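## Task

Store every plug in the small chest by color: orange plugs go in the middle drawer, blue plugs in the top drawer, green plugs in the bottom drawer. At the end all drawers must be closed and the chest must still stand upright.

## Robot and tools

Robot: two arms, left_arm and right_arm, each a six-joint arm with a two-finger parallel gripper and a camera on its wrist. The left arm's base is near y = +0.34 m and the right arm's near y = -0.33 m, both close to x = 0. Fixed cameras cam_high and cam_low look from a beam behind the arms; the wrist cameras are cam_left_wrist and cam_right_wrist. All images are 504x504 pixels.

Scene frame: origin at table-top height, halfway between the two bases, a little behind the table's near edge. +x points out over the table, +y toward the left arm, +z up. Arm names do not match image left and right. Reported end_effector_position (metres) and end_effector_quat_wxyz are in this frame. The reported point sits between the finger pads, about 1 cm back from the tips. Fingers extend along the gripper's own +z and close along its own y.

Row layout, used by execute_actions and move: always 14 numbers, each from -1 to 1, even if only one arm should move. First seven are left_arm: dx, dy, dz, rx, ry, rz, opening; next seven are the same for right_arm. The six pose numbers are an offset, not a pose: they are measured along the axes of that arm's current Hand target (the gripper's own commanded axes, not the scene axes), starting from the Hand target held when the action or move began. Scale: 1.0 equals 0.6 m for dx/dy/dz and 180 degrees for rotation; rx, ry, rz form one rotation vector. Opening is absolute: +1 fully open (0.094 m), -1 closed. All zeros for an arm re-requests its current Hand target; the opening number is always a real command, so resend the current one to keep a gripper as it is.

execute_actions(actions, cameras): actions is a list of actions; each action is a list of up to 15 rows, one per 1/30 s step. Every row of an action counts from the same start pose, not from the row before; a short action repeats its final row to fill 15 steps. Sending the same offset in a later action moves the arm further. An empty list returns the state plus all camera images. cameras picks views by name, ["all"] or [].

move(target, speed, blend, opening_speed, grip_force, blocking, cameras): drives each gripper in a straight line. target is one 14-number row, or up to 15 rows forming waypoints; every row is an offset from the same starting Hand targets. speed is in m/s, 0.002 to 2.9, default 0.25 (rotation up to twice that in rad/s); one value or one per waypoint. blend is a corner radius in metres; 0 stops at each waypoint. opening_speed sets how fast openings change, in units of the -1..1 scale per second, at least 0.2; use it to close gently. grip_force limits squeeze per pad in newtons, 10 to 50, one value or one per arm, and stays until changed; low values close slowly. blocking=false returns after about 0.5 s while the motion continues. A move lasts at most 10 s. The result adds a move: line saying how it ended (done, off_target, moving, held, fault) and any limits (paced = pose clipped, held = steps withheld). Moves do not avoid obstacles or the other arm.

wait(seconds 0 to 10) lets time pass holding last commands; stop() brakes a running move. zoom_image(camera, region [x0, y0, x1, y1] in pixels, at most 504 wide and high) enlarges part of the newest image of that camera. read_manual returns licence texts only. finished_scene(scene: 1 or 2) ends the current scene permanently and starts the next.

Reading results: Hand target is the last commanded pose after clipping and is the base for the next offsets. The gripper often rests short of or below it and tilted, especially at long reach; check position and orientation after each move and correct by sending the remaining offset. Commanded orientation is clipped to within 40 degrees of the measured one each step. grip_measured uses the opening scale; on a firm grip it reads a little below the object's width. grip_effort_nm is motor effort (negative = closing), not pad force. Joint velocities, torques and motor temperatures also appear; a MOTOR HOT line starts at 75 C, a fault that folds and disables the arm at 90 C, and the arm goes limp at 100 C. Holding loads, stretched poses and pushing against things heat motors.

Cautions: a blocked arm keeps pushing until you command its target back beyond where the gripper actually is. Approach drawers and plugs slowly; faster contact means harder hits. Never let the grippers, wrist cameras or fingers meet, and never close one gripper on the other. Avoid the bar under the bases, the plate behind it and the low rail, which can rise about 3 cm above the table. Route paths around an arm's own base rather than near it. Do not drop plugs from height, release them while moving, slam drawers or tip the chest, and keep everything on the table. Loose objects may occasionally get nudged by the scene.

Each tool is called after "Call:" by a JSON object that holds its "op" and its "data".

## Session

Call:
{"op": "execute_actions", "data": {"actions": []}}

Scene clock: 0.00 s.
left_arm: end_effector_position=(+0.3681, +0.3961, +0.0741) grip_measured=+1.000 grip_effort_nm=n/a end_effector_quat_wxyz=(+0.560, -0.138, +0.813, +0.075) | right_arm: end_effector_position=(+0.3978, -0.3678, +0.0434) grip_measured=+1.000 grip_effort_nm=n/a end_effector_quat_wxyz=(+0.554, +0.059, +0.824, -0.102)
Joint positions: left_arm=[0.048 1.532 0.344 0.767 -0.246 -0.149 0.094] | right_arm=[0.047 1.627 0.33 0.944 0.249 -0.007 0.094]
Joint velocities: within noise
Joint torques (N m): no reading
Motor temperatures (°C): left_arm=[18 23 21 22 19 21 20] | right_arm=[19 22 24 22 17 21 20]
Heat: left arm: 23 °C; right arm: 24 °C.
Hand target: left_arm +0.3735, +0.3966, +0.0862; +0.576, -0.139, +0.802, +0.073 | right_arm +0.4017, -0.3679, +0.0527; +0.566, +0.061, +0.816, -0.101
Tool commands: left_gripper/opening=+1.0 right_gripper/opening=+1.0

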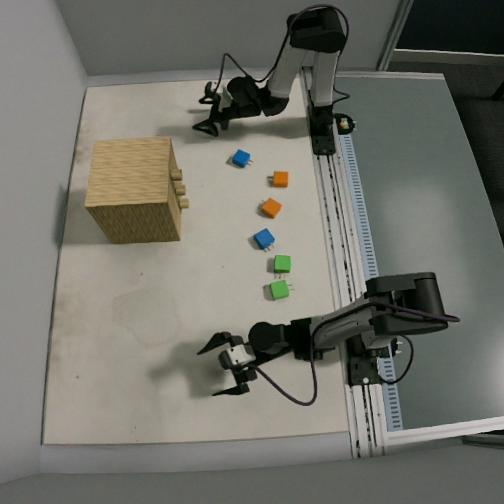

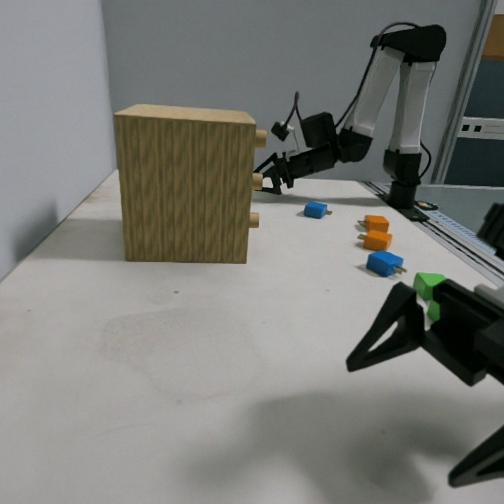

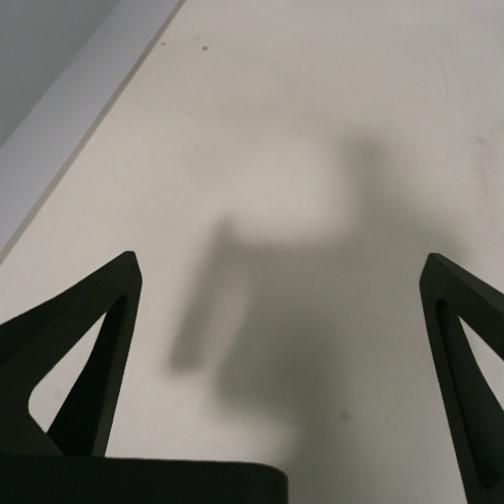

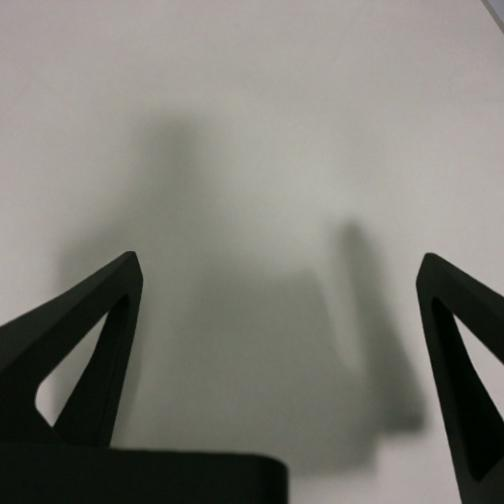

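Call:
{"op": "zoom_image", "data": {"camera": "cam_high", "region": [80, 120, 200, 260]}}

Call:
{"op": "zoom_image", "data": {"camera": "cam_high", "region": [200, 130, 320, 310]}}

Call:
{"op": "zoom_image", "data": {"camera": "cam_low", "region": [100, 90, 300, 280]}}

Call:
{"op": "zoom_image", "data": {"camera": "cam_low", "region": [290, 190, 470, 330]}}

Scaled by 3.600 from the camera's 504x504 image, which has a finer 720x720 frame.

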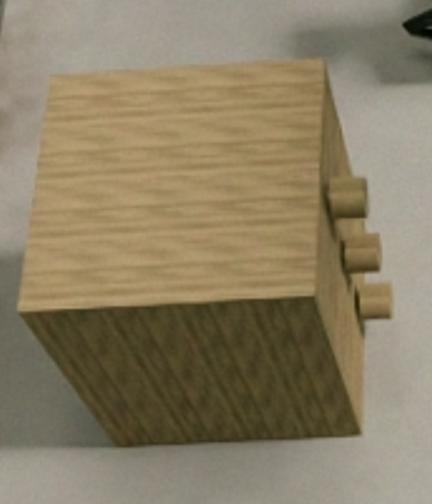

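Scaled by 2.800 from the camera's 504x504 image, which has a finer 720x720 frame.

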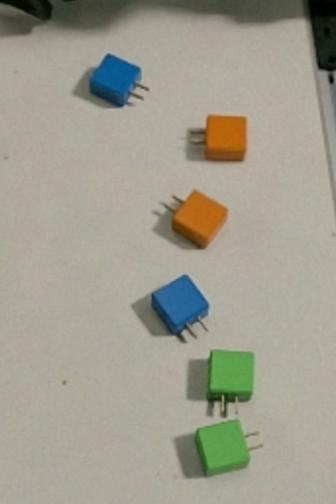

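Scaled by 2.520 from the camera's 504x504 image, which has a finer 720x720 frame.

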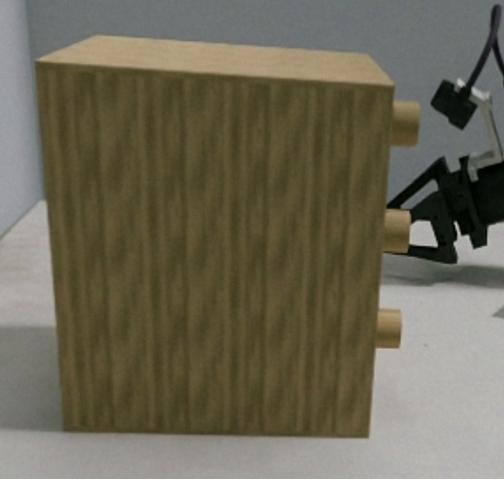

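Scaled by 2.800 from the camera's 504x504 image, which has a finer 720x720 frame.

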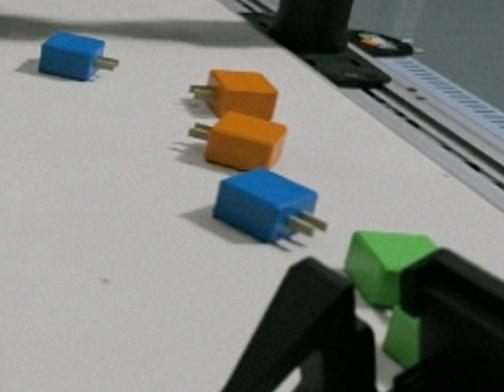

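Call:
{"op": "move", "data": {"target": [-0.055,-0.28,-0.488,0.0635,0.283,0.082,1,-0.048,0.327,-0.337,-0.0745,-0.058,0.0115,1], "cameras": ["all"]}}

Scene clock: 13.20 s.
left_arm: end_effector_position=(+0.1700, +0.1661, +0.2153) grip_measured=+1.000 grip_effort_nm=0.01 end_effector_quat_wxyz=(+0.173, +0.004, +0.985, +0.009) | right_arm: end_effector_position=(+0.2672, -0.1347, +0.1209) grip_measured=+1.000 grip_effort_nm=0.01 end_effector_quat_wxyz=(+0.638, -0.015, +0.770, -0.006)
Joint positions: left_arm=[-0.909 1.373 1.501 -1.508 -0.249 -0.898 0.094] | right_arm=[1.203 1.321 0.349 0.602 1.137 0.313 0.094]
Joint torques (N m): left_arm=[-0.01 -4.38 8.1 0.74 -0.09 -0.17] | right_arm=[0.09 -2.7 8.81 1.52 0.32 0.1]
Heat: left arm: 26 °C; right arm: 25 °C.
Hand target: left_arm +0.1706, +0.1602, +0.2202; +0.173, -0.001, +0.985, +0.000 | right_arm +0.2694, -0.1295, +0.1294; +0.643, +0.000, +0.766, +0.000
Off the commanded pose: left_arm 0.008 m, 1 deg | right_arm 0.010 m, 2 deg.
move: done
camera_calibration:
cam_left_wrist: T_world_to_cam=[[-0.0154952, -0.996523, -0.0818649, 0.194138], [-0.93231, -0.0151877, 0.361342, 0.0953409], [-0.361329, 0.0819225, -0.928833, 0.373607], [0, 0, 0, 1]] pos_world=[0.22689, 0.164304, 0.32846]
cam_right_wrist: T_world_to_cam=[[0.0541267, -0.998398, -0.0164759, -0.138744], [-0.788419, -0.032606, -0.614274, 0.290543], [0.612753, 0.0462386, -0.78892, 0.0651564], [0, 0, 0, 1]] pos_world=[0.196654, -0.132061, 0.22759]

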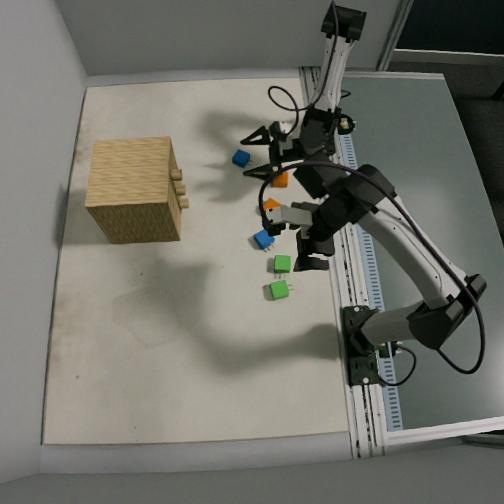

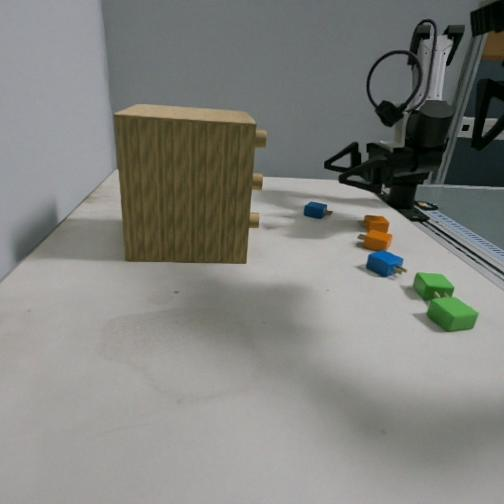

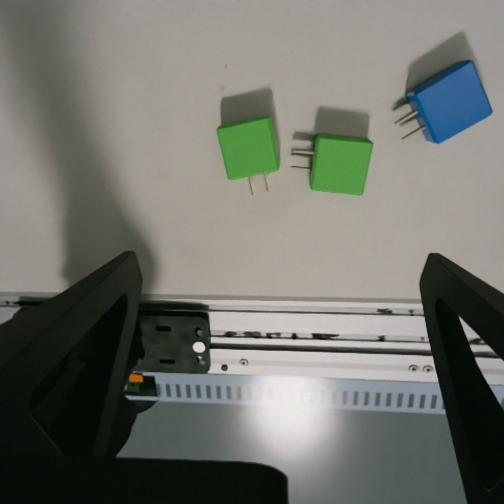

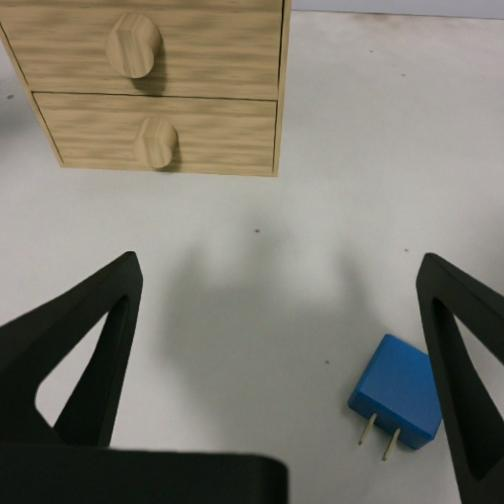

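Call:
{"op": "move", "data": {"target": [0.03,0.045,0.193,0,0,-0.061,1,0.084,0.151,0.215,0,0,0,0.4], "cameras": ["cam_left_wrist","cam_right_wrist"]}}

Scene clock: 19.00 s.
left_arm: end_effector_position=(+0.1897, +0.1893, +0.0990) grip_measured=+1.000 grip_effort_nm=0.01 end_effector_quat_wxyz=(+0.160, -0.082, +0.984, +0.003) | right_arm: end_effector_position=(+0.3830, -0.0454, +0.0541) grip_measured=+0.402 grip_effort_nm=-0.08 end_effector_quat_wxyz=(+0.637, -0.004, +0.771, -0.010)
Joint positions: left_arm=[-0.784 1.307 0.984 -1.058 -0.217 -0.949 0.094] | right_arm=[0.993 2.067 0.813 0.983 0.955 0.206 0.066]
Joint torques (N m): left_arm=[1.03 -7.79 5.98 1.01 -0.07 -0.16] | right_arm=[-0.49 -7.31 7.04 1.87 0.02 -0.06]
Heat: left arm: 25 °C; right arm: 27 °C.
Hand target: left_arm +0.1930, +0.1871, +0.1052; +0.172, -0.094, +0.980, -0.017 | right_arm +0.3876, -0.0390, +0.0573; +0.643, -0.001, +0.766, +0.000
Off the commanded pose: left_arm 0.007 m, 3 deg | right_arm 0.009 m, 2 deg.
move: off_target (left_arm)
camera_calibration:
cam_left_wrist: T_world_to_cam=[[0.149836, -0.987754, -0.0434914, 0.17132], [-0.909668, -0.154958, 0.385346, 0.1758], [-0.387366, -0.0181761, -0.921747, 0.294052], [0, 0, 0, 1]] pos_world=[0.248155, 0.201808, 0.210749]
cam_right_wrist: T_world_to_cam=[[0.0334, -0.999145, -0.0243521, -0.0485546], [-0.79018, -0.0114796, -0.612768, 0.34529], [0.611964, 0.039709, -0.789888, -0.0625574], [0, 0, 0, 1]] pos_world=[0.312746, -0.0420652, 0.160987]
Images, in order (width x height): cam_left_wrist 504x504, cam_right_wrist 504x504.

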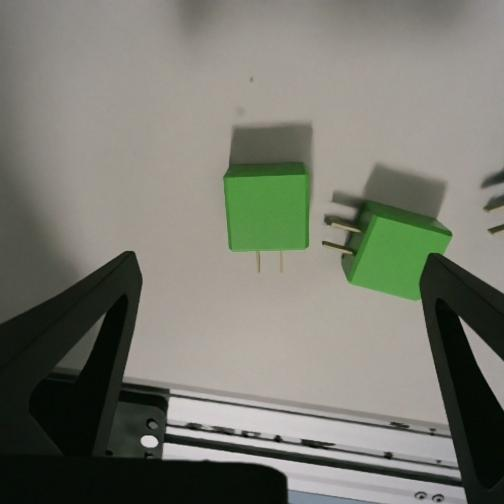

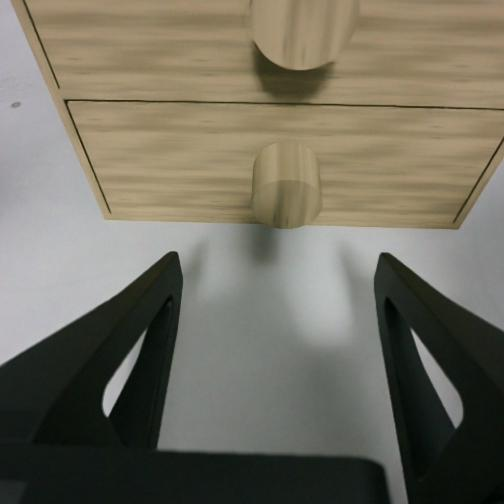

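Call:
{"op": "move", "data": {"target": [[0.033,0.017,0.127,0,0,0,1,0,-0.007,0.0915,0,0,0,0.4],[0.033,0.017,0.127,0,0,0,-0.32,0,-0.007,0.0915,0,0,0,-0.48],[-0.02,0.0,-0.05,0,0,0,-0.32,0.026,-0.007,-0.056,0,0,0,-0.48]], "speed": [0.15,0.1,0.1], "opening_speed": 1.0, "cameras": ["all"]}}

Scene clock: 26.57 s.
left_arm: end_effector_position=(+0.1898, +0.1946, +0.1217) grip_measured=-0.214 grip_effort_nm=-1.02 end_effector_quat_wxyz=(+0.154, -0.093, +0.984, +0.005) | right_arm: end_effector_position=(+0.3581, -0.0459, +0.0409) grip_measured=-0.418 grip_effort_nm=-1.02 end_effector_quat_wxyz=(+0.644, +0.002, +0.765, -0.008)
Joint positions: left_arm=[-0.758 1.303 1.072 -1.16 -0.208 -0.948 0.037] | right_arm=[1.054 2.107 0.751 1.091 1.024 0.221 0.027]
Joint torques (N m): left_arm=[0.36 -7.97 8.87 0.75 -0.11 0.01] | right_arm=[0.95 -11.59 3.19 1.37 0.09 0.11]
Heat: left arm: 24 °C; right arm: 27 °C.
Hand target: left_arm +0.1939, +0.1894, +0.1374; +0.172, -0.095, +0.980, -0.017 | right_arm +0.3518, -0.0431, +0.0478; +0.643, -0.001, +0.766, +0.000
Off the commanded pose: left_arm 0.017 m, 3 deg | right_arm 0.010 m, 1 deg.
move: off_target (left_arm)
camera_calibration:
cam_left_wrist: T_world_to_cam=[[0.171577, -0.984147, -0.0449077, 0.17288], [-0.901136, -0.1752, 0.39656, 0.169041], [-0.398141, -0.0275724, -0.91691, 0.318466], [0, 0, 0, 1]] pos_world=[0.249461, 0.208536, 0.232734]
cam_right_wrist: T_world_to_cam=[[0.0266291, -0.999051, -0.0344688, -0.045791], [-0.778451, 0.000907662, -0.627705, 0.314495], [0.62714, 0.0435474, -0.777688, -0.0634567], [0, 0, 0, 1]] pos_world=[0.285835, -0.0432697, 0.146482]

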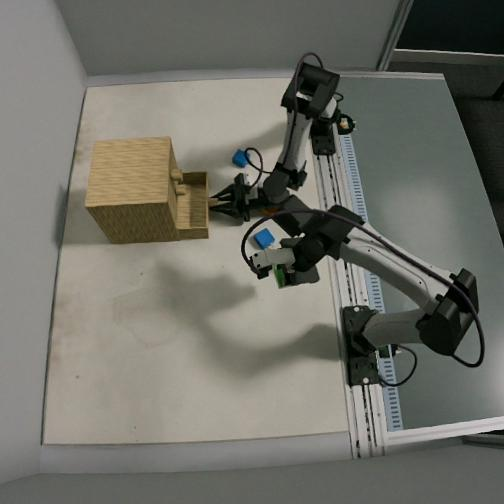

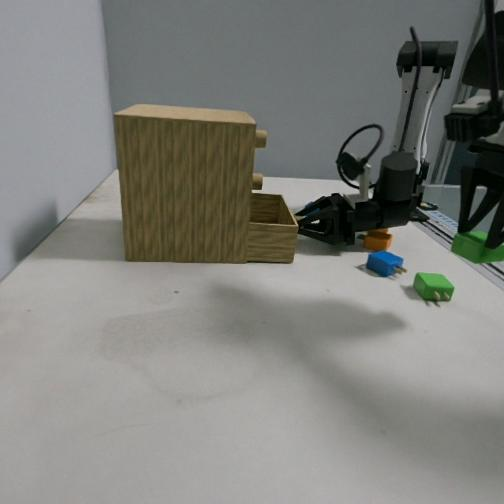

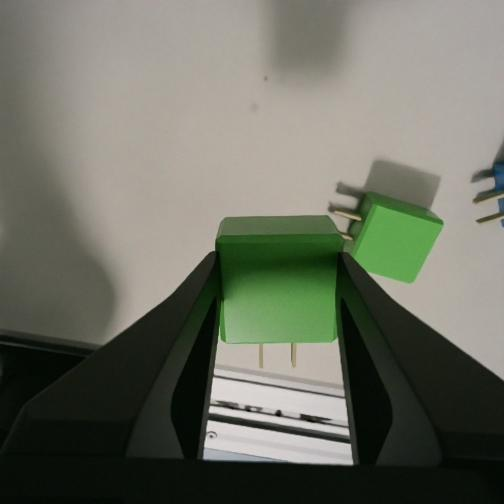

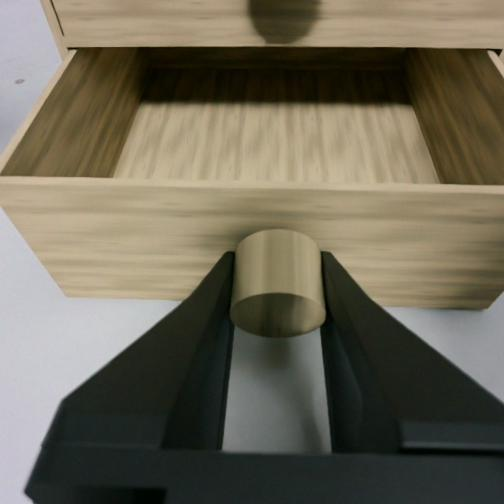

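Call:
{"op": "move", "data": {"target": [[0,0,0,0,0,0,-0.32,0.009,0,-0.041,0,0,0,-0.48],[0,0,0,0,0,0,-0.32,0.009,0,-0.041,0,0,0,0.4],[0,0,0,0,0,0,-0.32,0.008,0,-0.1425,0,0,0,0.4],[-0.244,-0.368,0.054,0.1225,-0.0964,0.2537,-0.32,-0.217,-0.333,-0.208,0,0,0,1]], "speed": [0.1,0.2,0.2,0.3], "opening_speed": 2, "cameras": ["all"]}}

Scene clock: 36.07 s.
left_arm: end_effector_position=(+0.3662, +0.0071, +0.1586) grip_measured=-0.214 grip_effort_nm=-1.02 end_effector_quat_wxyz=(+0.300, +0.322, +0.892, -0.107) | right_arm: end_effector_position=(+0.2499, -0.2444, +0.1803) grip_measured=+0.998 grip_effort_nm=0.10 end_effector_quat_wxyz=(+0.633, -0.015, +0.773, -0.020)
Joint positions: left_arm=[-0.702 1.902 1.666 -0.703 0.009 -0.041 0.037] | right_arm=[0.983 0.48 0.315 -0.116 0.946 0.183 0.094]
Joint torques (N m): left_arm=[1.44 -10.65 9.88 1.96 0.17 0.15] | right_arm=[-0.8 0.27 11.15 1.66 -0.02 0.1]
Motor temperatures (°C): left_arm=[18 25 26 24 19 21 21] | right_arm=[19 27 27 26 16 21 20]
Heat: left arm: 26 °C; right arm: 27 °C.
Hand target: left_arm +0.3797, +0.0007, +0.1702; +0.321, +0.322, +0.883, -0.117 | right_arm +0.2516, -0.2429, +0.1977; +0.643, -0.001, +0.766, +0.000
Off the commanded pose: left_arm 0.019 m, 3 deg | right_arm 0.018 m, 3 deg.
move: off_target (left_arm, right_arm); target 4's new opening was sent with right_arm's hand 0.017 m and 3 deg from that target
camera_calibration:
cam_left_wrist: T_world_to_cam=[[-0.629982, -0.773788, -0.0661391, 0.25505], [-0.776513, 0.626272, 0.0693612, 0.281092], [-0.0122498, 0.0950542, -0.995397, 0.287474], [0, 0, 0, 1]] pos_world=[0.382471, -0.00601097, 0.283523]
cam_right_wrist: T_world_to_cam=[[0.037648, -0.99928, 0.00471999, -0.246237], [-0.795158, -0.0328177, -0.605513, 0.309893], [0.605232, 0.0190432, -0.795821, 0.12414], [0, 0, 0, 1]] pos_world=[0.180551, -0.238253, 0.2876]

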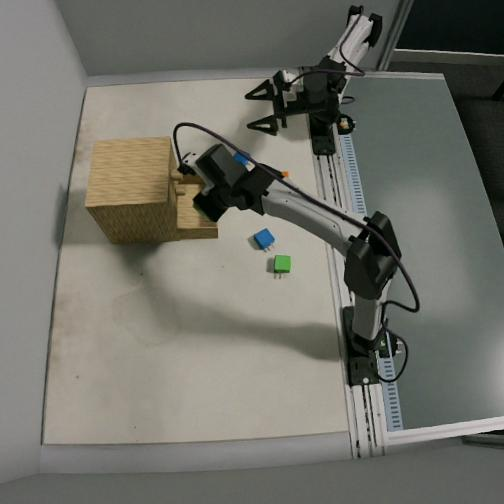

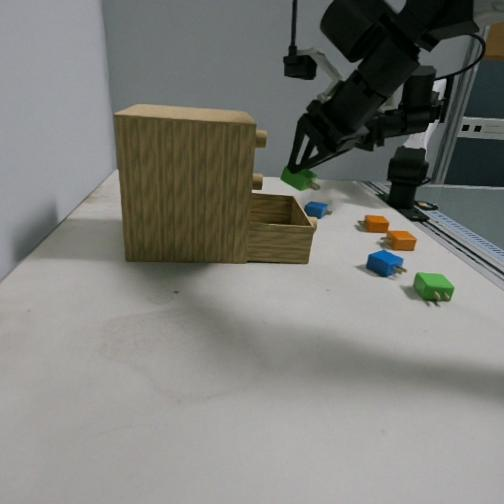

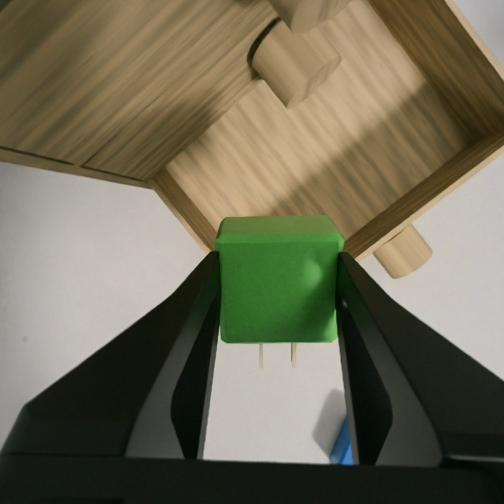

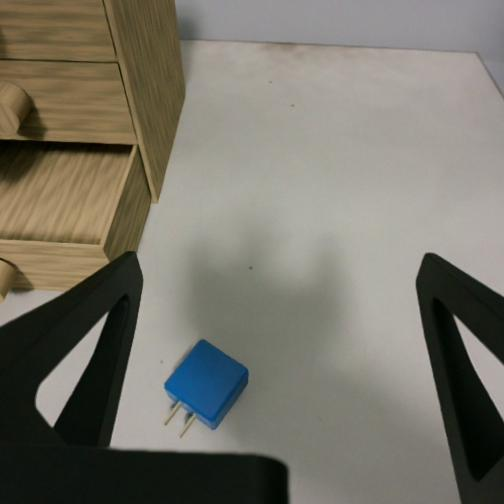

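Call:
{"op": "move", "data": {"target": [[-0.064,-0.011,0.053,0,-0.083,0,-0.32,0,0,0,0,0,0,1],[0.018,-0.011,0.15,0,-0.083,0,-0.32,0,0,0,0,0,0,1]], "blend": [0.02,0], "cameras": ["cam_high","cam_low","cam_left_wrist"]}}

Scene clock: 40.83 s.
left_arm: end_effector_position=(+0.4041, -0.0318, +0.0836) grip_measured=-0.214 grip_effort_nm=-1.02 end_effector_quat_wxyz=(+0.409, +0.314, +0.843, -0.154) | right_arm: end_effector_position=(+0.2499, -0.2444, +0.1803) grip_measured=+0.998 grip_effort_nm=0.10 end_effector_quat_wxyz=(+0.633, -0.015, +0.773, -0.020)
Joint positions: left_arm=[-0.714 2.026 1.351 -0.006 0.009 -0.041 0.037] | right_arm=[0.983 0.48 0.315 -0.116 0.946 0.183 0.094]
Joint torques (N m): left_arm=[0.49 -12.77 7.36 2.44 -0.07 -0.03] | right_arm=[-0.77 0.25 11.14 1.67 -0.02 0.1]
Heat: left arm: 27 °C; right arm: 29 °C.
Hand target: left_arm +0.4133, -0.0362, +0.0943; +0.433, +0.304, +0.834, -0.158 | right_arm +0.2516, -0.2429, +0.1977; +0.643, -0.001, +0.766, +0.000
Off the commanded pose: left_arm 0.015 m, 3 deg | right_arm 0.018 m, 3 deg.
move: off_target (left_arm, right_arm)
camera_calibration:
cam_left_wrist: T_world_to_cam=[[-0.634449, -0.770934, -0.0559991, 0.244963], [-0.751827, 0.632304, -0.186944, 0.351654], [0.17953, -0.0765045, -0.980773, 0.132804], [0, 0, 0, 1]] pos_world=[0.395958, -0.0233419, 0.209707]
Images, in order (width x height): cam_high 504x504, cam_low 504x504, cam_left_wrist 504x504.

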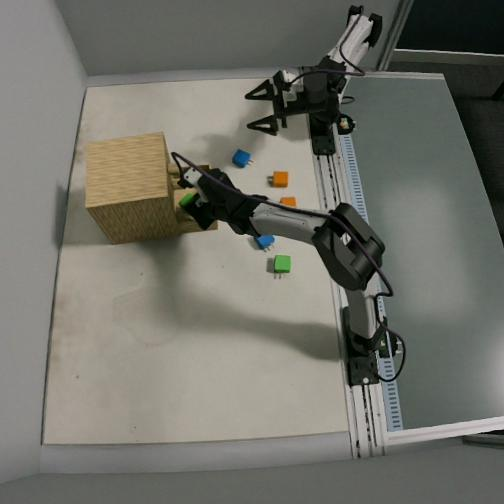

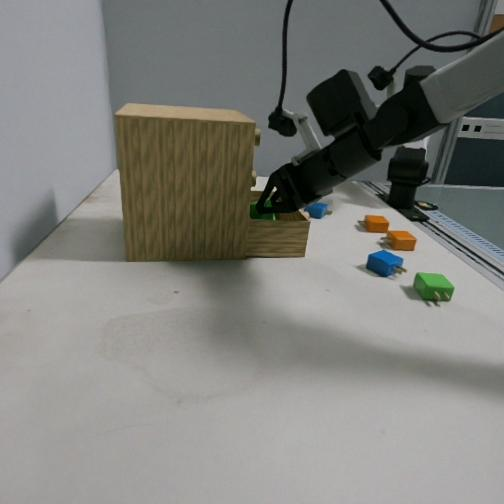

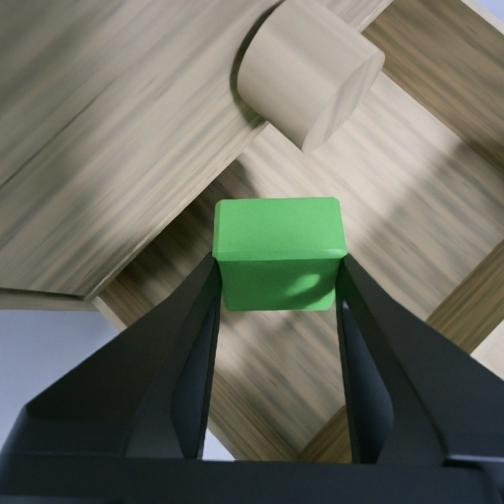

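Call:
{"op": "move", "data": {"target": [0.022,-0.001,-0.031,0,0,0,-0.32,0,0,0,0,0,0,1], "speed": 0.1, "cameras": ["cam_high","cam_low","cam_left_wrist","cam_right_wrist"]}}

Scene clock: 43.20 s.
left_arm: end_effector_position=(+0.3969, -0.0248, +0.0728) grip_measured=-0.214 grip_effort_nm=-1.02 end_effector_quat_wxyz=(+0.416, +0.313, +0.839, -0.157) | right_arm: end_effector_position=(+0.2499, -0.2444, +0.1803) grip_measured=+0.998 grip_effort_nm=0.10 end_effector_quat_wxyz=(+0.633, -0.015, +0.773, -0.020)
Joint positions: left_arm=[-0.714 2.006 1.261 0.081 0.009 -0.04 0.037] | right_arm=[0.983 0.48 0.315 -0.116 0.946 0.183 0.094]
Joint torques (N m): left_arm=[0.25 -17.87 5.7 1.9 -0.11 -0.12] | right_arm=[-0.77 0.25 11.12 1.66 -0.01 0.1]
Heat: left arm: 27 °C; right arm: 29 °C.
Hand target: left_arm +0.3955, -0.0220, +0.0942; +0.433, +0.304, +0.834, -0.158 | right_arm +0.2516, -0.2429, +0.1977; +0.643, -0.001, +0.766, +0.000
Off the commanded pose: left_arm 0.022 m, 2 deg | right_arm 0.018 m, 3 deg.
move: off_target (left_arm, right_arm)
camera_calibration:
cam_left_wrist: T_world_to_cam=[[-0.63461, -0.77081, -0.055878, 0.245203], [-0.748729, 0.631125, -0.202696, 0.33964], [0.191506, -0.0867955, -0.977646, 0.118835], [0, 0, 0, 1]] pos_world=[0.387149, -0.0150361, 0.198724]
cam_right_wrist: T_world_to_cam=[[0.037648, -0.99928, 0.00471999, -0.246237], [-0.795158, -0.0328177, -0.605513, 0.309893], [0.605232, 0.0190432, -0.795821, 0.12414], [0, 0, 0, 1]] pos_world=[0.180551, -0.238253, 0.2876]

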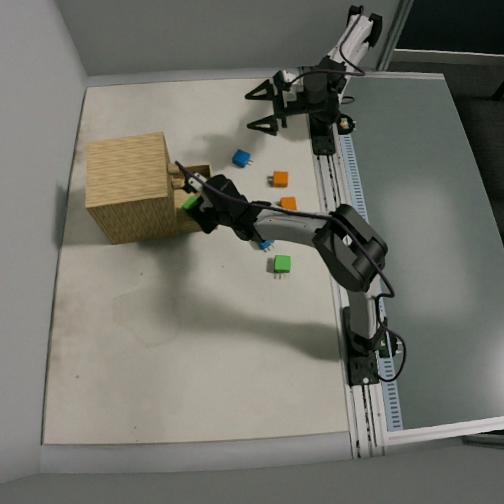

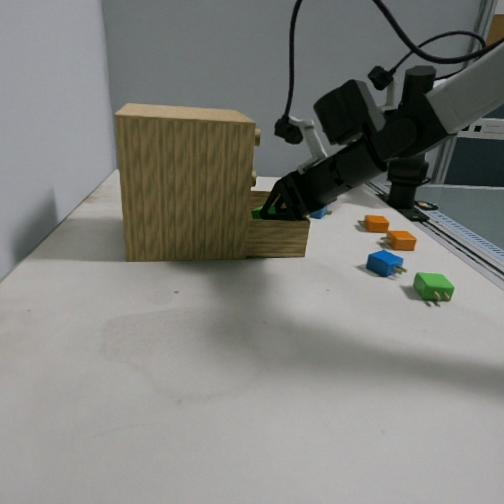

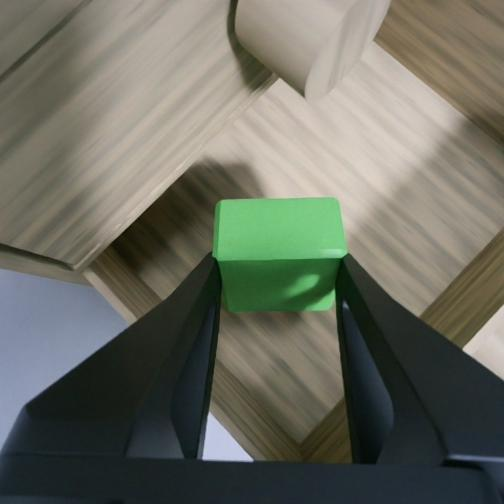

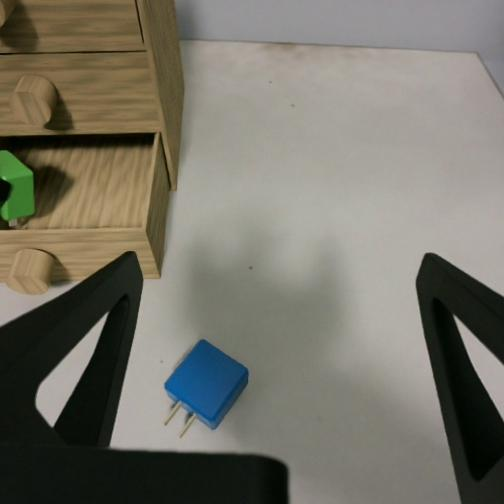

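Call:
{"op": "move", "data": {"target": [[0.022,-0.0,-0.0,0,0,0,-0.32,0,0,0,0,0,0,1],[0.022,-0.0,-0.0,0,0,0,0.05,0,0,0,0,0,0,1],[-0.062,0,-0.203,0,0,0,0.05,0,0,0,0,0,0,1]], "speed": 0.2, "opening_speed": 1, "cameras": ["cam_high","cam_low","cam_left_wrist","cam_right_wrist"]}}

Scene clock: 47.77 s.
left_arm: end_effector_position=(+0.3284, +0.0278, +0.1647) grip_measured=+0.047 grip_effort_nm=0.14 end_effector_quat_wxyz=(+0.400, +0.318, +0.846, -0.152) | right_arm: end_effector_position=(+0.2499, -0.2444, +0.1803) grip_measured=+0.998 grip_effort_nm=0.10 end_effector_quat_wxyz=(+0.633, -0.015, +0.773, -0.020)
Joint positions: left_arm=[-0.722 1.591 1.167 -0.278 0.009 -0.04 0.049] | right_arm=[0.983 0.48 0.315 -0.116 0.946 0.183 0.094]
Joint torques (N m): left_arm=[1.17 -12.79 9.42 2.08 -0.12 -0.07] | right_arm=[-0.79 0.25 11.14 1.66 -0.01 0.1]
Motor temperatures (°C): left_arm=[18 30 27 26 19 21 21] | right_arm=[19 25 30 26 16 21 20]
Heat: left arm: 30 °C; right arm: 30 °C.
Hand target: left_arm +0.3356, +0.0283, +0.1946; +0.433, +0.304, +0.834, -0.158 | right_arm +0.2516, -0.2429, +0.1977; +0.643, -0.001, +0.766, +0.000
Off the commanded pose: left_arm 0.031 m, 4 deg | right_arm 0.018 m, 3 deg.
move: off_target (left_arm, right_arm); target 2's new opening was sent with left_arm's hand 0.012 m and 1 deg from that target
camera_calibration:
cam_left_wrist: T_world_to_cam=[[-0.641041, -0.765341, -0.0576211, 0.24964], [-0.749898, 0.640555, -0.165355, 0.267793], [0.163462, -0.062789, -0.984549, 0.236066], [0, 0, 0, 1]] pos_world=[0.322259, 0.0343456, 0.291084]
cam_right_wrist: T_world_to_cam=[[0.037648, -0.99928, 0.00471999, -0.246237], [-0.795158, -0.0328177, -0.605513, 0.309893], [0.605232, 0.0190432, -0.795821, 0.12414], [0, 0, 0, 1]] pos_world=[0.180551, -0.238253, 0.2876]

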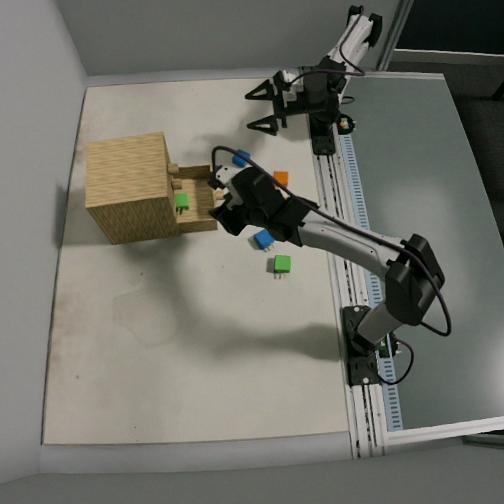

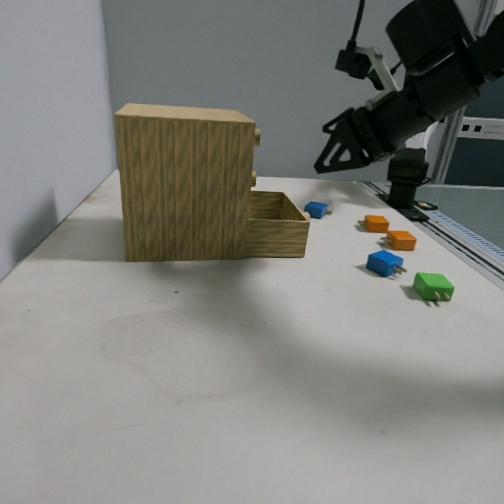

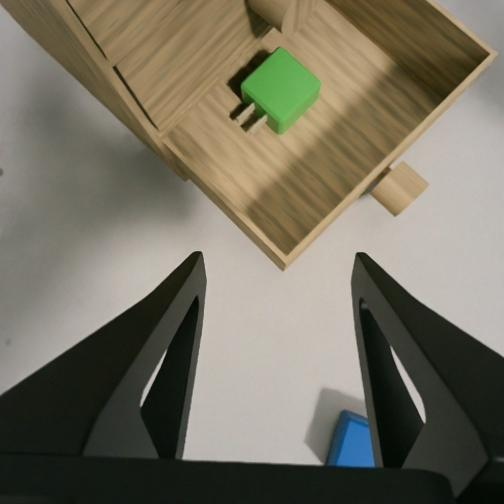

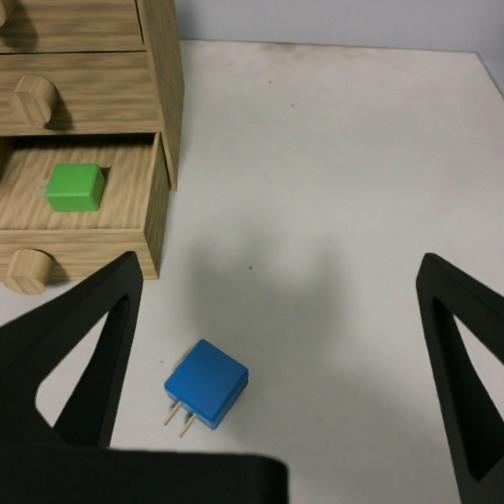

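Call:
{"op": "move", "data": {"target": [0.278,-0.037,-0.165,0.1986,0.1769,0.2597,0.7,0,0,0,0,0,0,1], "cameras": ["cam_left_wrist"]}}

Scene clock: 54.50 s.
left_arm: end_effector_position=(+0.1813, +0.1318, +0.1041) grip_measured=+0.698 grip_effort_nm=0.14 end_effector_quat_wxyz=(+0.094, +0.735, +0.658, -0.134) | right_arm: end_effector_position=(+0.2499, -0.2444, +0.1803) grip_measured=+0.998 grip_effort_nm=0.10 end_effector_quat_wxyz=(+0.633, -0.015, +0.773, -0.020)
Joint positions: left_arm=[-0.61 1.494 1.151 -1.111 0.335 1.027 0.08] | right_arm=[0.983 0.48 0.315 -0.116 0.946 0.183 0.094]
Joint torques (N m): left_arm=[-0.28 -7.64 8.85 0.63 0.23 0.13] | right_arm=[-0.79 0.27 11.15 1.67 -0.01 0.1]
Heat: left arm: 32 °C; right arm: 31 °C.
Hand target: left_arm +0.1859, +0.1252, +0.1153; +0.114, +0.743, +0.646, -0.131 | right_arm +0.2516, -0.2429, +0.1977; +0.643, -0.001, +0.766, +0.000
Off the commanded pose: left_arm 0.014 m, 3 deg | right_arm 0.018 m, 3 deg.
move: off_target (left_arm, right_arm)
camera_calibration:
cam_left_wrist: T_world_to_cam=[[-0.99162, 0.12666, -0.0254544, 0.174178], [0.107576, 0.91862, 0.380216, -0.168114], [0.0715412, 0.374292, -0.924547, 0.159766], [0, 0, 0, 1]] pos_world=[0.179374, 0.0725727, 0.216065]
Images, in order (width x height): cam_left_wrist 504x504.

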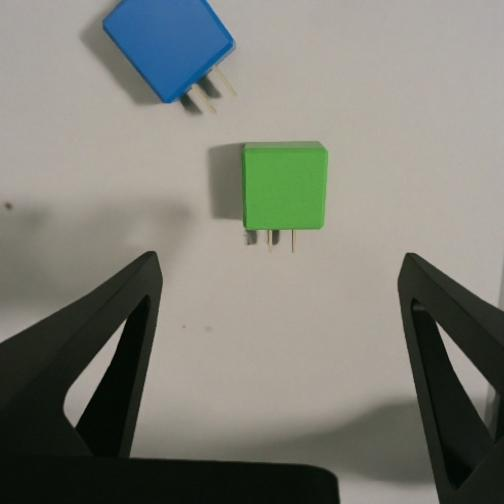

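Call:
{"op": "move", "data": {"target": [[0.027,-0.004,0.139,0,0,0,0.7,0,0,0,0,0,0,1],[0.027,-0.004,0.139,0,0,0,-0.33,0,0,0,0,0,0,1],[-0.06,0,-0.18,0,0,0,-0.33,0,0,0,0,0,0,1],[-0.247,0.29,-0.0345,-0.1986,-0.1769,-0.2597,-0.33,0,0,0,0,0,0,1],[-0.314,0.393,0.008,-0.1986,-0.1769,-0.2597,-0.33,0,0,0,0,0,0,1]], "blend": [0,0,0.03,0.03,0], "speed": [0.2,0.2,0.25,0.3,0.2], "opening_speed": 2, "cameras": ["cam_high","cam_low","cam_left_wrist","cam_right_wrist"]}}

Scene clock: 62.20 s.
left_arm: end_effector_position=(+0.3851, -0.0808, +0.1672) grip_measured=-0.328 grip_effort_nm=-0.12 end_effector_quat_wxyz=(+0.418, +0.316, +0.836, -0.159) | right_arm: end_effector_position=(+0.2499, -0.2444, +0.1803) grip_measured=+0.998 grip_effort_nm=0.10 end_effector_quat_wxyz=(+0.633, -0.015, +0.773, -0.020)
Joint positions: left_arm=[-0.817 2.012 1.664 -0.312 -0.067 -0.096 0.032] | right_arm=[0.983 0.48 0.315 -0.116 0.946 0.183 0.094]
Joint torques (N m): left_arm=[0.36 -11.73 9.98 2.11 -0.19 -0.15] | right_arm=[-0.77 0.27 11.14 1.67 -0.01 0.1]
Heat: left arm: 31 °C; right arm: 33 °C.
Hand target: left_arm +0.3944, -0.0847, +0.1751; +0.433, +0.304, +0.834, -0.158 | right_arm +0.2516, -0.2429, +0.1977; +0.643, -0.001, +0.766, +0.000
Off the commanded pose: left_arm 0.013 m, 2 deg | right_arm 0.018 m, 3 deg.
move: off_target (left_arm, right_arm)
camera_calibration:
cam_left_wrist: T_world_to_cam=[[-0.641151, -0.765226, -0.0579169, 0.203121], [-0.741671, 0.637259, -0.209346, 0.384236], [0.197105, -0.0912669, -0.976125, 0.205842], [0, 0, 0, 1]] pos_world=[0.374635, -0.0706383, 0.29313]
cam_right_wrist: T_world_to_cam=[[0.037648, -0.99928, 0.00471999, -0.246237], [-0.795158, -0.0328177, -0.605513, 0.309893], [0.605232, 0.0190432, -0.795821, 0.12414], [0, 0, 0, 1]] pos_world=[0.180551, -0.238253, 0.2876]

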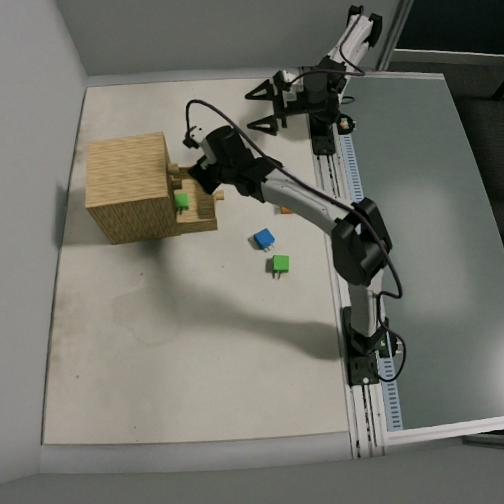

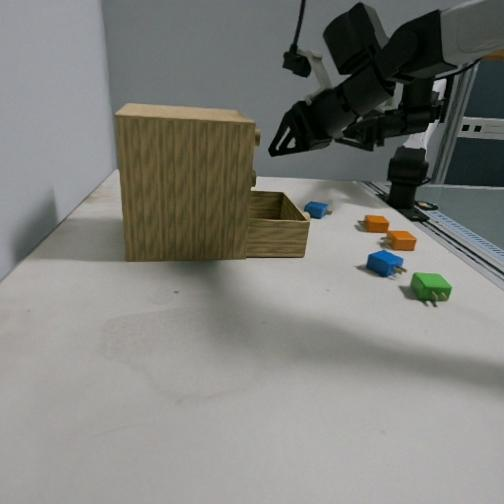

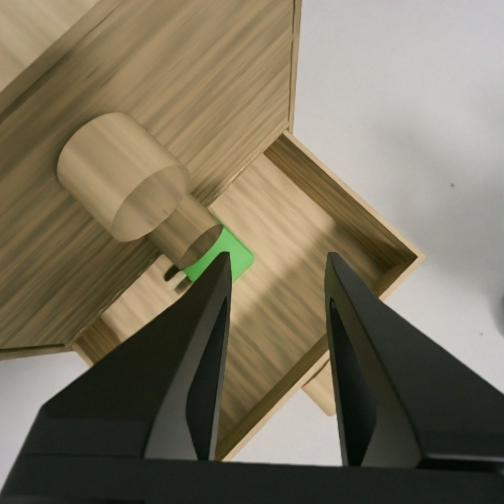

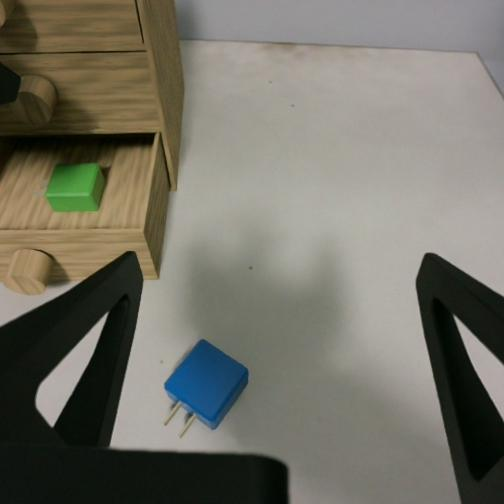

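Call:
{"op": "move", "data": {"target": [[0.015,-0.05,-0.06,0,0,0,-0.33,0,0,0,0,0,0,1],[0.278,-0.215,-0.265,0.1986,0.1769,0.2597,0.7,0,0,0,0,0,0,1]], "blend": [0.02,0], "cameras": ["cam_left_wrist"]}}

Scene clock: 66.53 s.
left_arm: end_effector_position=(+0.1389, -0.0302, +0.1131) grip_measured=+0.698 grip_effort_nm=0.14 end_effector_quat_wxyz=(+0.093, +0.738, +0.658, -0.118) | right_arm: end_effector_position=(+0.2499, -0.2444, +0.1803) grip_measured=+0.998 grip_effort_nm=0.10 end_effector_quat_wxyz=(+0.633, -0.015, +0.773, -0.020)
Joint positions: left_arm=[-1.076 1.833 1.574 -1.07 0.218 0.56 0.08] | right_arm=[0.983 0.48 0.315 -0.116 0.946 0.183 0.094]
Joint torques (N m): left_arm=[0.2 -12.53 8.84 0.86 0.33 0.16] | right_arm=[-0.77 0.27 11.14 1.66 -0.02 0.1]
Heat: left arm: 33 °C; right arm: 33 °C.
Hand target: left_arm +0.1383, -0.0382, +0.1302; +0.114, +0.743, +0.646, -0.131 | right_arm +0.2516, -0.2429, +0.1977; +0.643, -0.001, +0.766, +0.000
Off the commanded pose: left_arm 0.019 m, 3 deg | right_arm 0.018 m, 3 deg.
move: off_target (left_arm, right_arm); target 2's new opening was sent with left_arm's hand 0.019 m and 3 deg from that target
camera_calibration:
cam_left_wrist: T_world_to_cam=[[-0.990432, 0.13066, -0.0444064, 0.15495], [0.101711, 0.908642, 0.404999, -0.0204759], [0.0932665, 0.396608, -0.913238, 0.228144], [0, 0, 0, 1]] pos_world=[0.134272, -0.092124, 0.223523]
Images, in order (width x height): cam_left_wrist 504x504.

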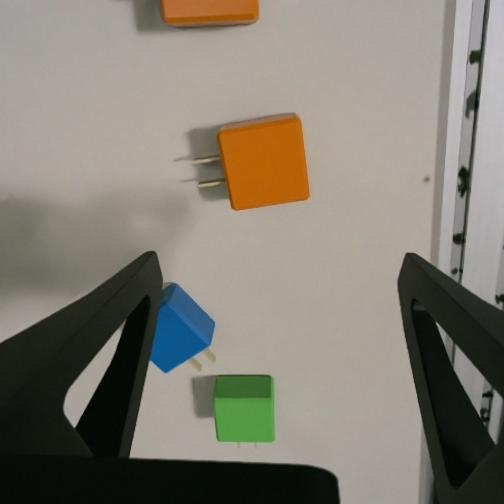

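Call:
{"op": "move", "data": {"target": [0.225,0.028,-0.039,0,0,0,0.7,0,0,0,0,0,0,1], "cameras": ["cam_left_wrist"]}}

Scene clock: 68.80 s.
left_arm: end_effector_position=(+0.1721, +0.0961, +0.0950) grip_measured=+0.698 grip_effort_nm=0.14 end_effector_quat_wxyz=(+0.088, +0.740, +0.655, -0.124) | right_arm: end_effector_position=(+0.2499, -0.2444, +0.1803) grip_measured=+0.998 grip_effort_nm=0.10 end_effector_quat_wxyz=(+0.633, -0.015, +0.773, -0.020)
Joint positions: left_arm=[-0.748 1.557 1.183 -1.049 0.296 0.9 0.08] | right_arm=[0.983 0.48 0.315 -0.116 0.946 0.183 0.094]
Joint torques (N m): left_arm=[0.85 -11.37 5.89 0.83 0.43 0.13] | right_arm=[-0.79 0.28 11.14 1.67 -0.02 0.1]
Heat: left arm: 34 °C; right arm: 34 °C.
Hand target: left_arm +0.1738, +0.0930, +0.1062; +0.114, +0.743, +0.646, -0.131 | right_arm +0.2516, -0.2429, +0.1977; +0.643, -0.001, +0.766, +0.000
Off the commanded pose: left_arm 0.012 m, 3 deg | right_arm 0.018 m, 3 deg.
move: off_target (left_arm, right_arm)
camera_calibration:
cam_left_wrist: T_world_to_cam=[[-0.989673, 0.140176, -0.0299739, 0.168078], [0.11646, 0.908195, 0.402018, -0.133422], [0.0835755, 0.394376, -0.915141, 0.160585], [0, 0, 0, 1]] pos_world=[0.16846, 0.0342821, 0.205634]
Images, in order (width x height): cam_left_wrist 504x504.

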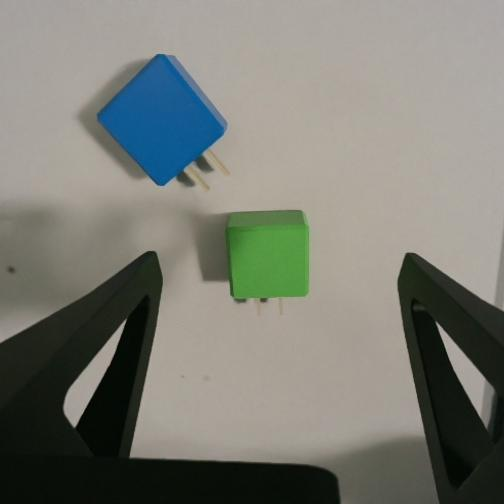

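Call:
{"op": "move", "data": {"target": [0.068,0.009,0.111,0,0,0,0.7,0,0,0,0,0,0,1], "speed": 0.2, "cameras": ["cam_left_wrist","cam_low"]}}

Scene clock: 71.43 s.
left_arm: end_effector_position=(+0.1775, +0.1117, +0.0313) grip_measured=+0.698 grip_effort_nm=0.14 end_effector_quat_wxyz=(+0.106, +0.742, +0.651, -0.123) | right_arm: end_effector_position=(+0.2499, -0.2444, +0.1803) grip_measured=+0.998 grip_effort_nm=0.10 end_effector_quat_wxyz=(+0.633, -0.015, +0.773, -0.020)
Joint positions: left_arm=[-0.7 1.569 0.924 -0.758 0.305 0.952 0.08] | right_arm=[0.983 0.48 0.315 -0.116 0.946 0.183 0.094]
Joint torques (N m): left_arm=[1.33 -5.9 5.9 0.95 0.4 0.19] | right_arm=[-0.77 0.28 11.12 1.66 -0.02 0.1]
Heat: left arm: 34 °C; right arm: 34 °C.
Hand target: left_arm +0.1813, +0.1078, +0.0296; +0.113, +0.743, +0.646, -0.131 | right_arm +0.2516, -0.2429, +0.1977; +0.643, -0.001, +0.766, +0.000
Off the commanded pose: left_arm 0.006 m, 1 deg | right_arm 0.018 m, 3 deg.
move: off_target (right_arm)
camera_calibration:
cam_left_wrist: T_world_to_cam=[[-0.988064, 0.141844, -0.0600864, 0.169854], [0.108536, 0.917814, 0.381887, -0.121589], [0.109317, 0.370808, -0.922254, 0.0939066], [0, 0, 0, 1]] pos_world=[0.170758, 0.0526824, 0.143245]
Images, in order (width x height): cam_low 504x504, cam_left_wrist 504x504.

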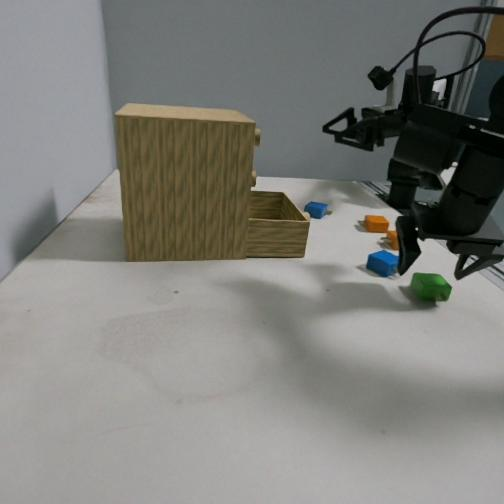

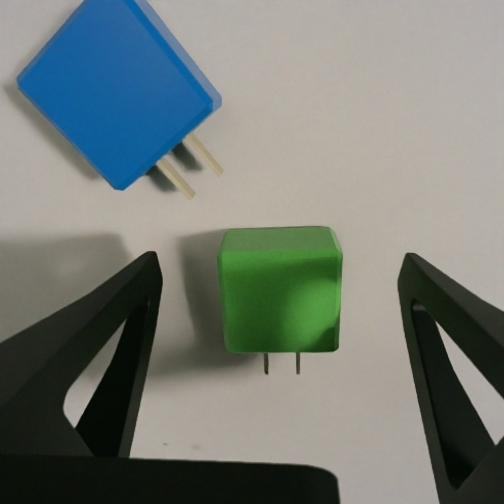

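Call:
{"op": "move", "data": {"target": [[0,0,0.02,0,0,0,0.7,0,0,0,0,0,0,1],[0,0,0.02,0,0,0,-0.33,0,0,0,0,0,0,1],[-0.057,0,-0.157,0,0,0,-0.33,0,0,0,0,0,0,1]], "speed": 0.2, "opening_speed": 1.5, "cameras": ["cam_left_wrist"]}}

Scene clock: 75.67 s.
left_arm: end_effector_position=(+0.1762, +0.1125, +0.1128) grip_measured=-0.163 grip_effort_nm=-1.02 end_effector_quat_wxyz=(+0.084, +0.741, +0.654, -0.126) | right_arm: end_effector_position=(+0.2499, -0.2444, +0.1803) grip_measured=+0.998 grip_effort_nm=0.10 end_effector_quat_wxyz=(+0.633, -0.015, +0.773, -0.020)
Joint positions: left_arm=[-0.689 1.535 1.231 -1.147 0.308 0.965 0.039] | right_arm=[0.983 0.48 0.315 -0.116 0.946 0.183 0.094]
Joint torques (N m): left_arm=[1.55 -10.29 8.23 0.64 0.38 0.22] | right_arm=[-0.79 0.27 11.12 1.66 -0.02 0.1]
Motor temperatures (°C): left_arm=[18 33 29 25 19 21 21] | right_arm=[19 23 35 27 16 21 20]
Heat: left arm: 33 °C; right arm: 35 °C.
Hand target: left_arm +0.1814, +0.1077, +0.1299; +0.114, +0.744, +0.646, -0.131 | right_arm +0.2516, -0.2429, +0.1977; +0.643, -0.001, +0.766, +0.000
Off the commanded pose: left_arm 0.018 m, 4 deg | right_arm 0.018 m, 3 deg.
move: off_target (left_arm, right_arm)
camera_calibration:
cam_left_wrist: T_world_to_cam=[[-0.989383, 0.143738, -0.0214577, 0.168964], [0.122922, 0.906426, 0.404082, -0.157172], [0.0775316, 0.397154, -0.914471, 0.170699], [0, 0, 0, 1]] pos_world=[0.173255, 0.0503845, 0.223235]
Images, in order (width x height): cam_left_wrist 504x504.

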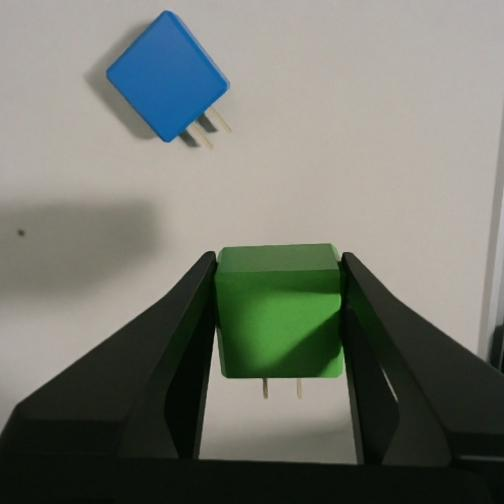

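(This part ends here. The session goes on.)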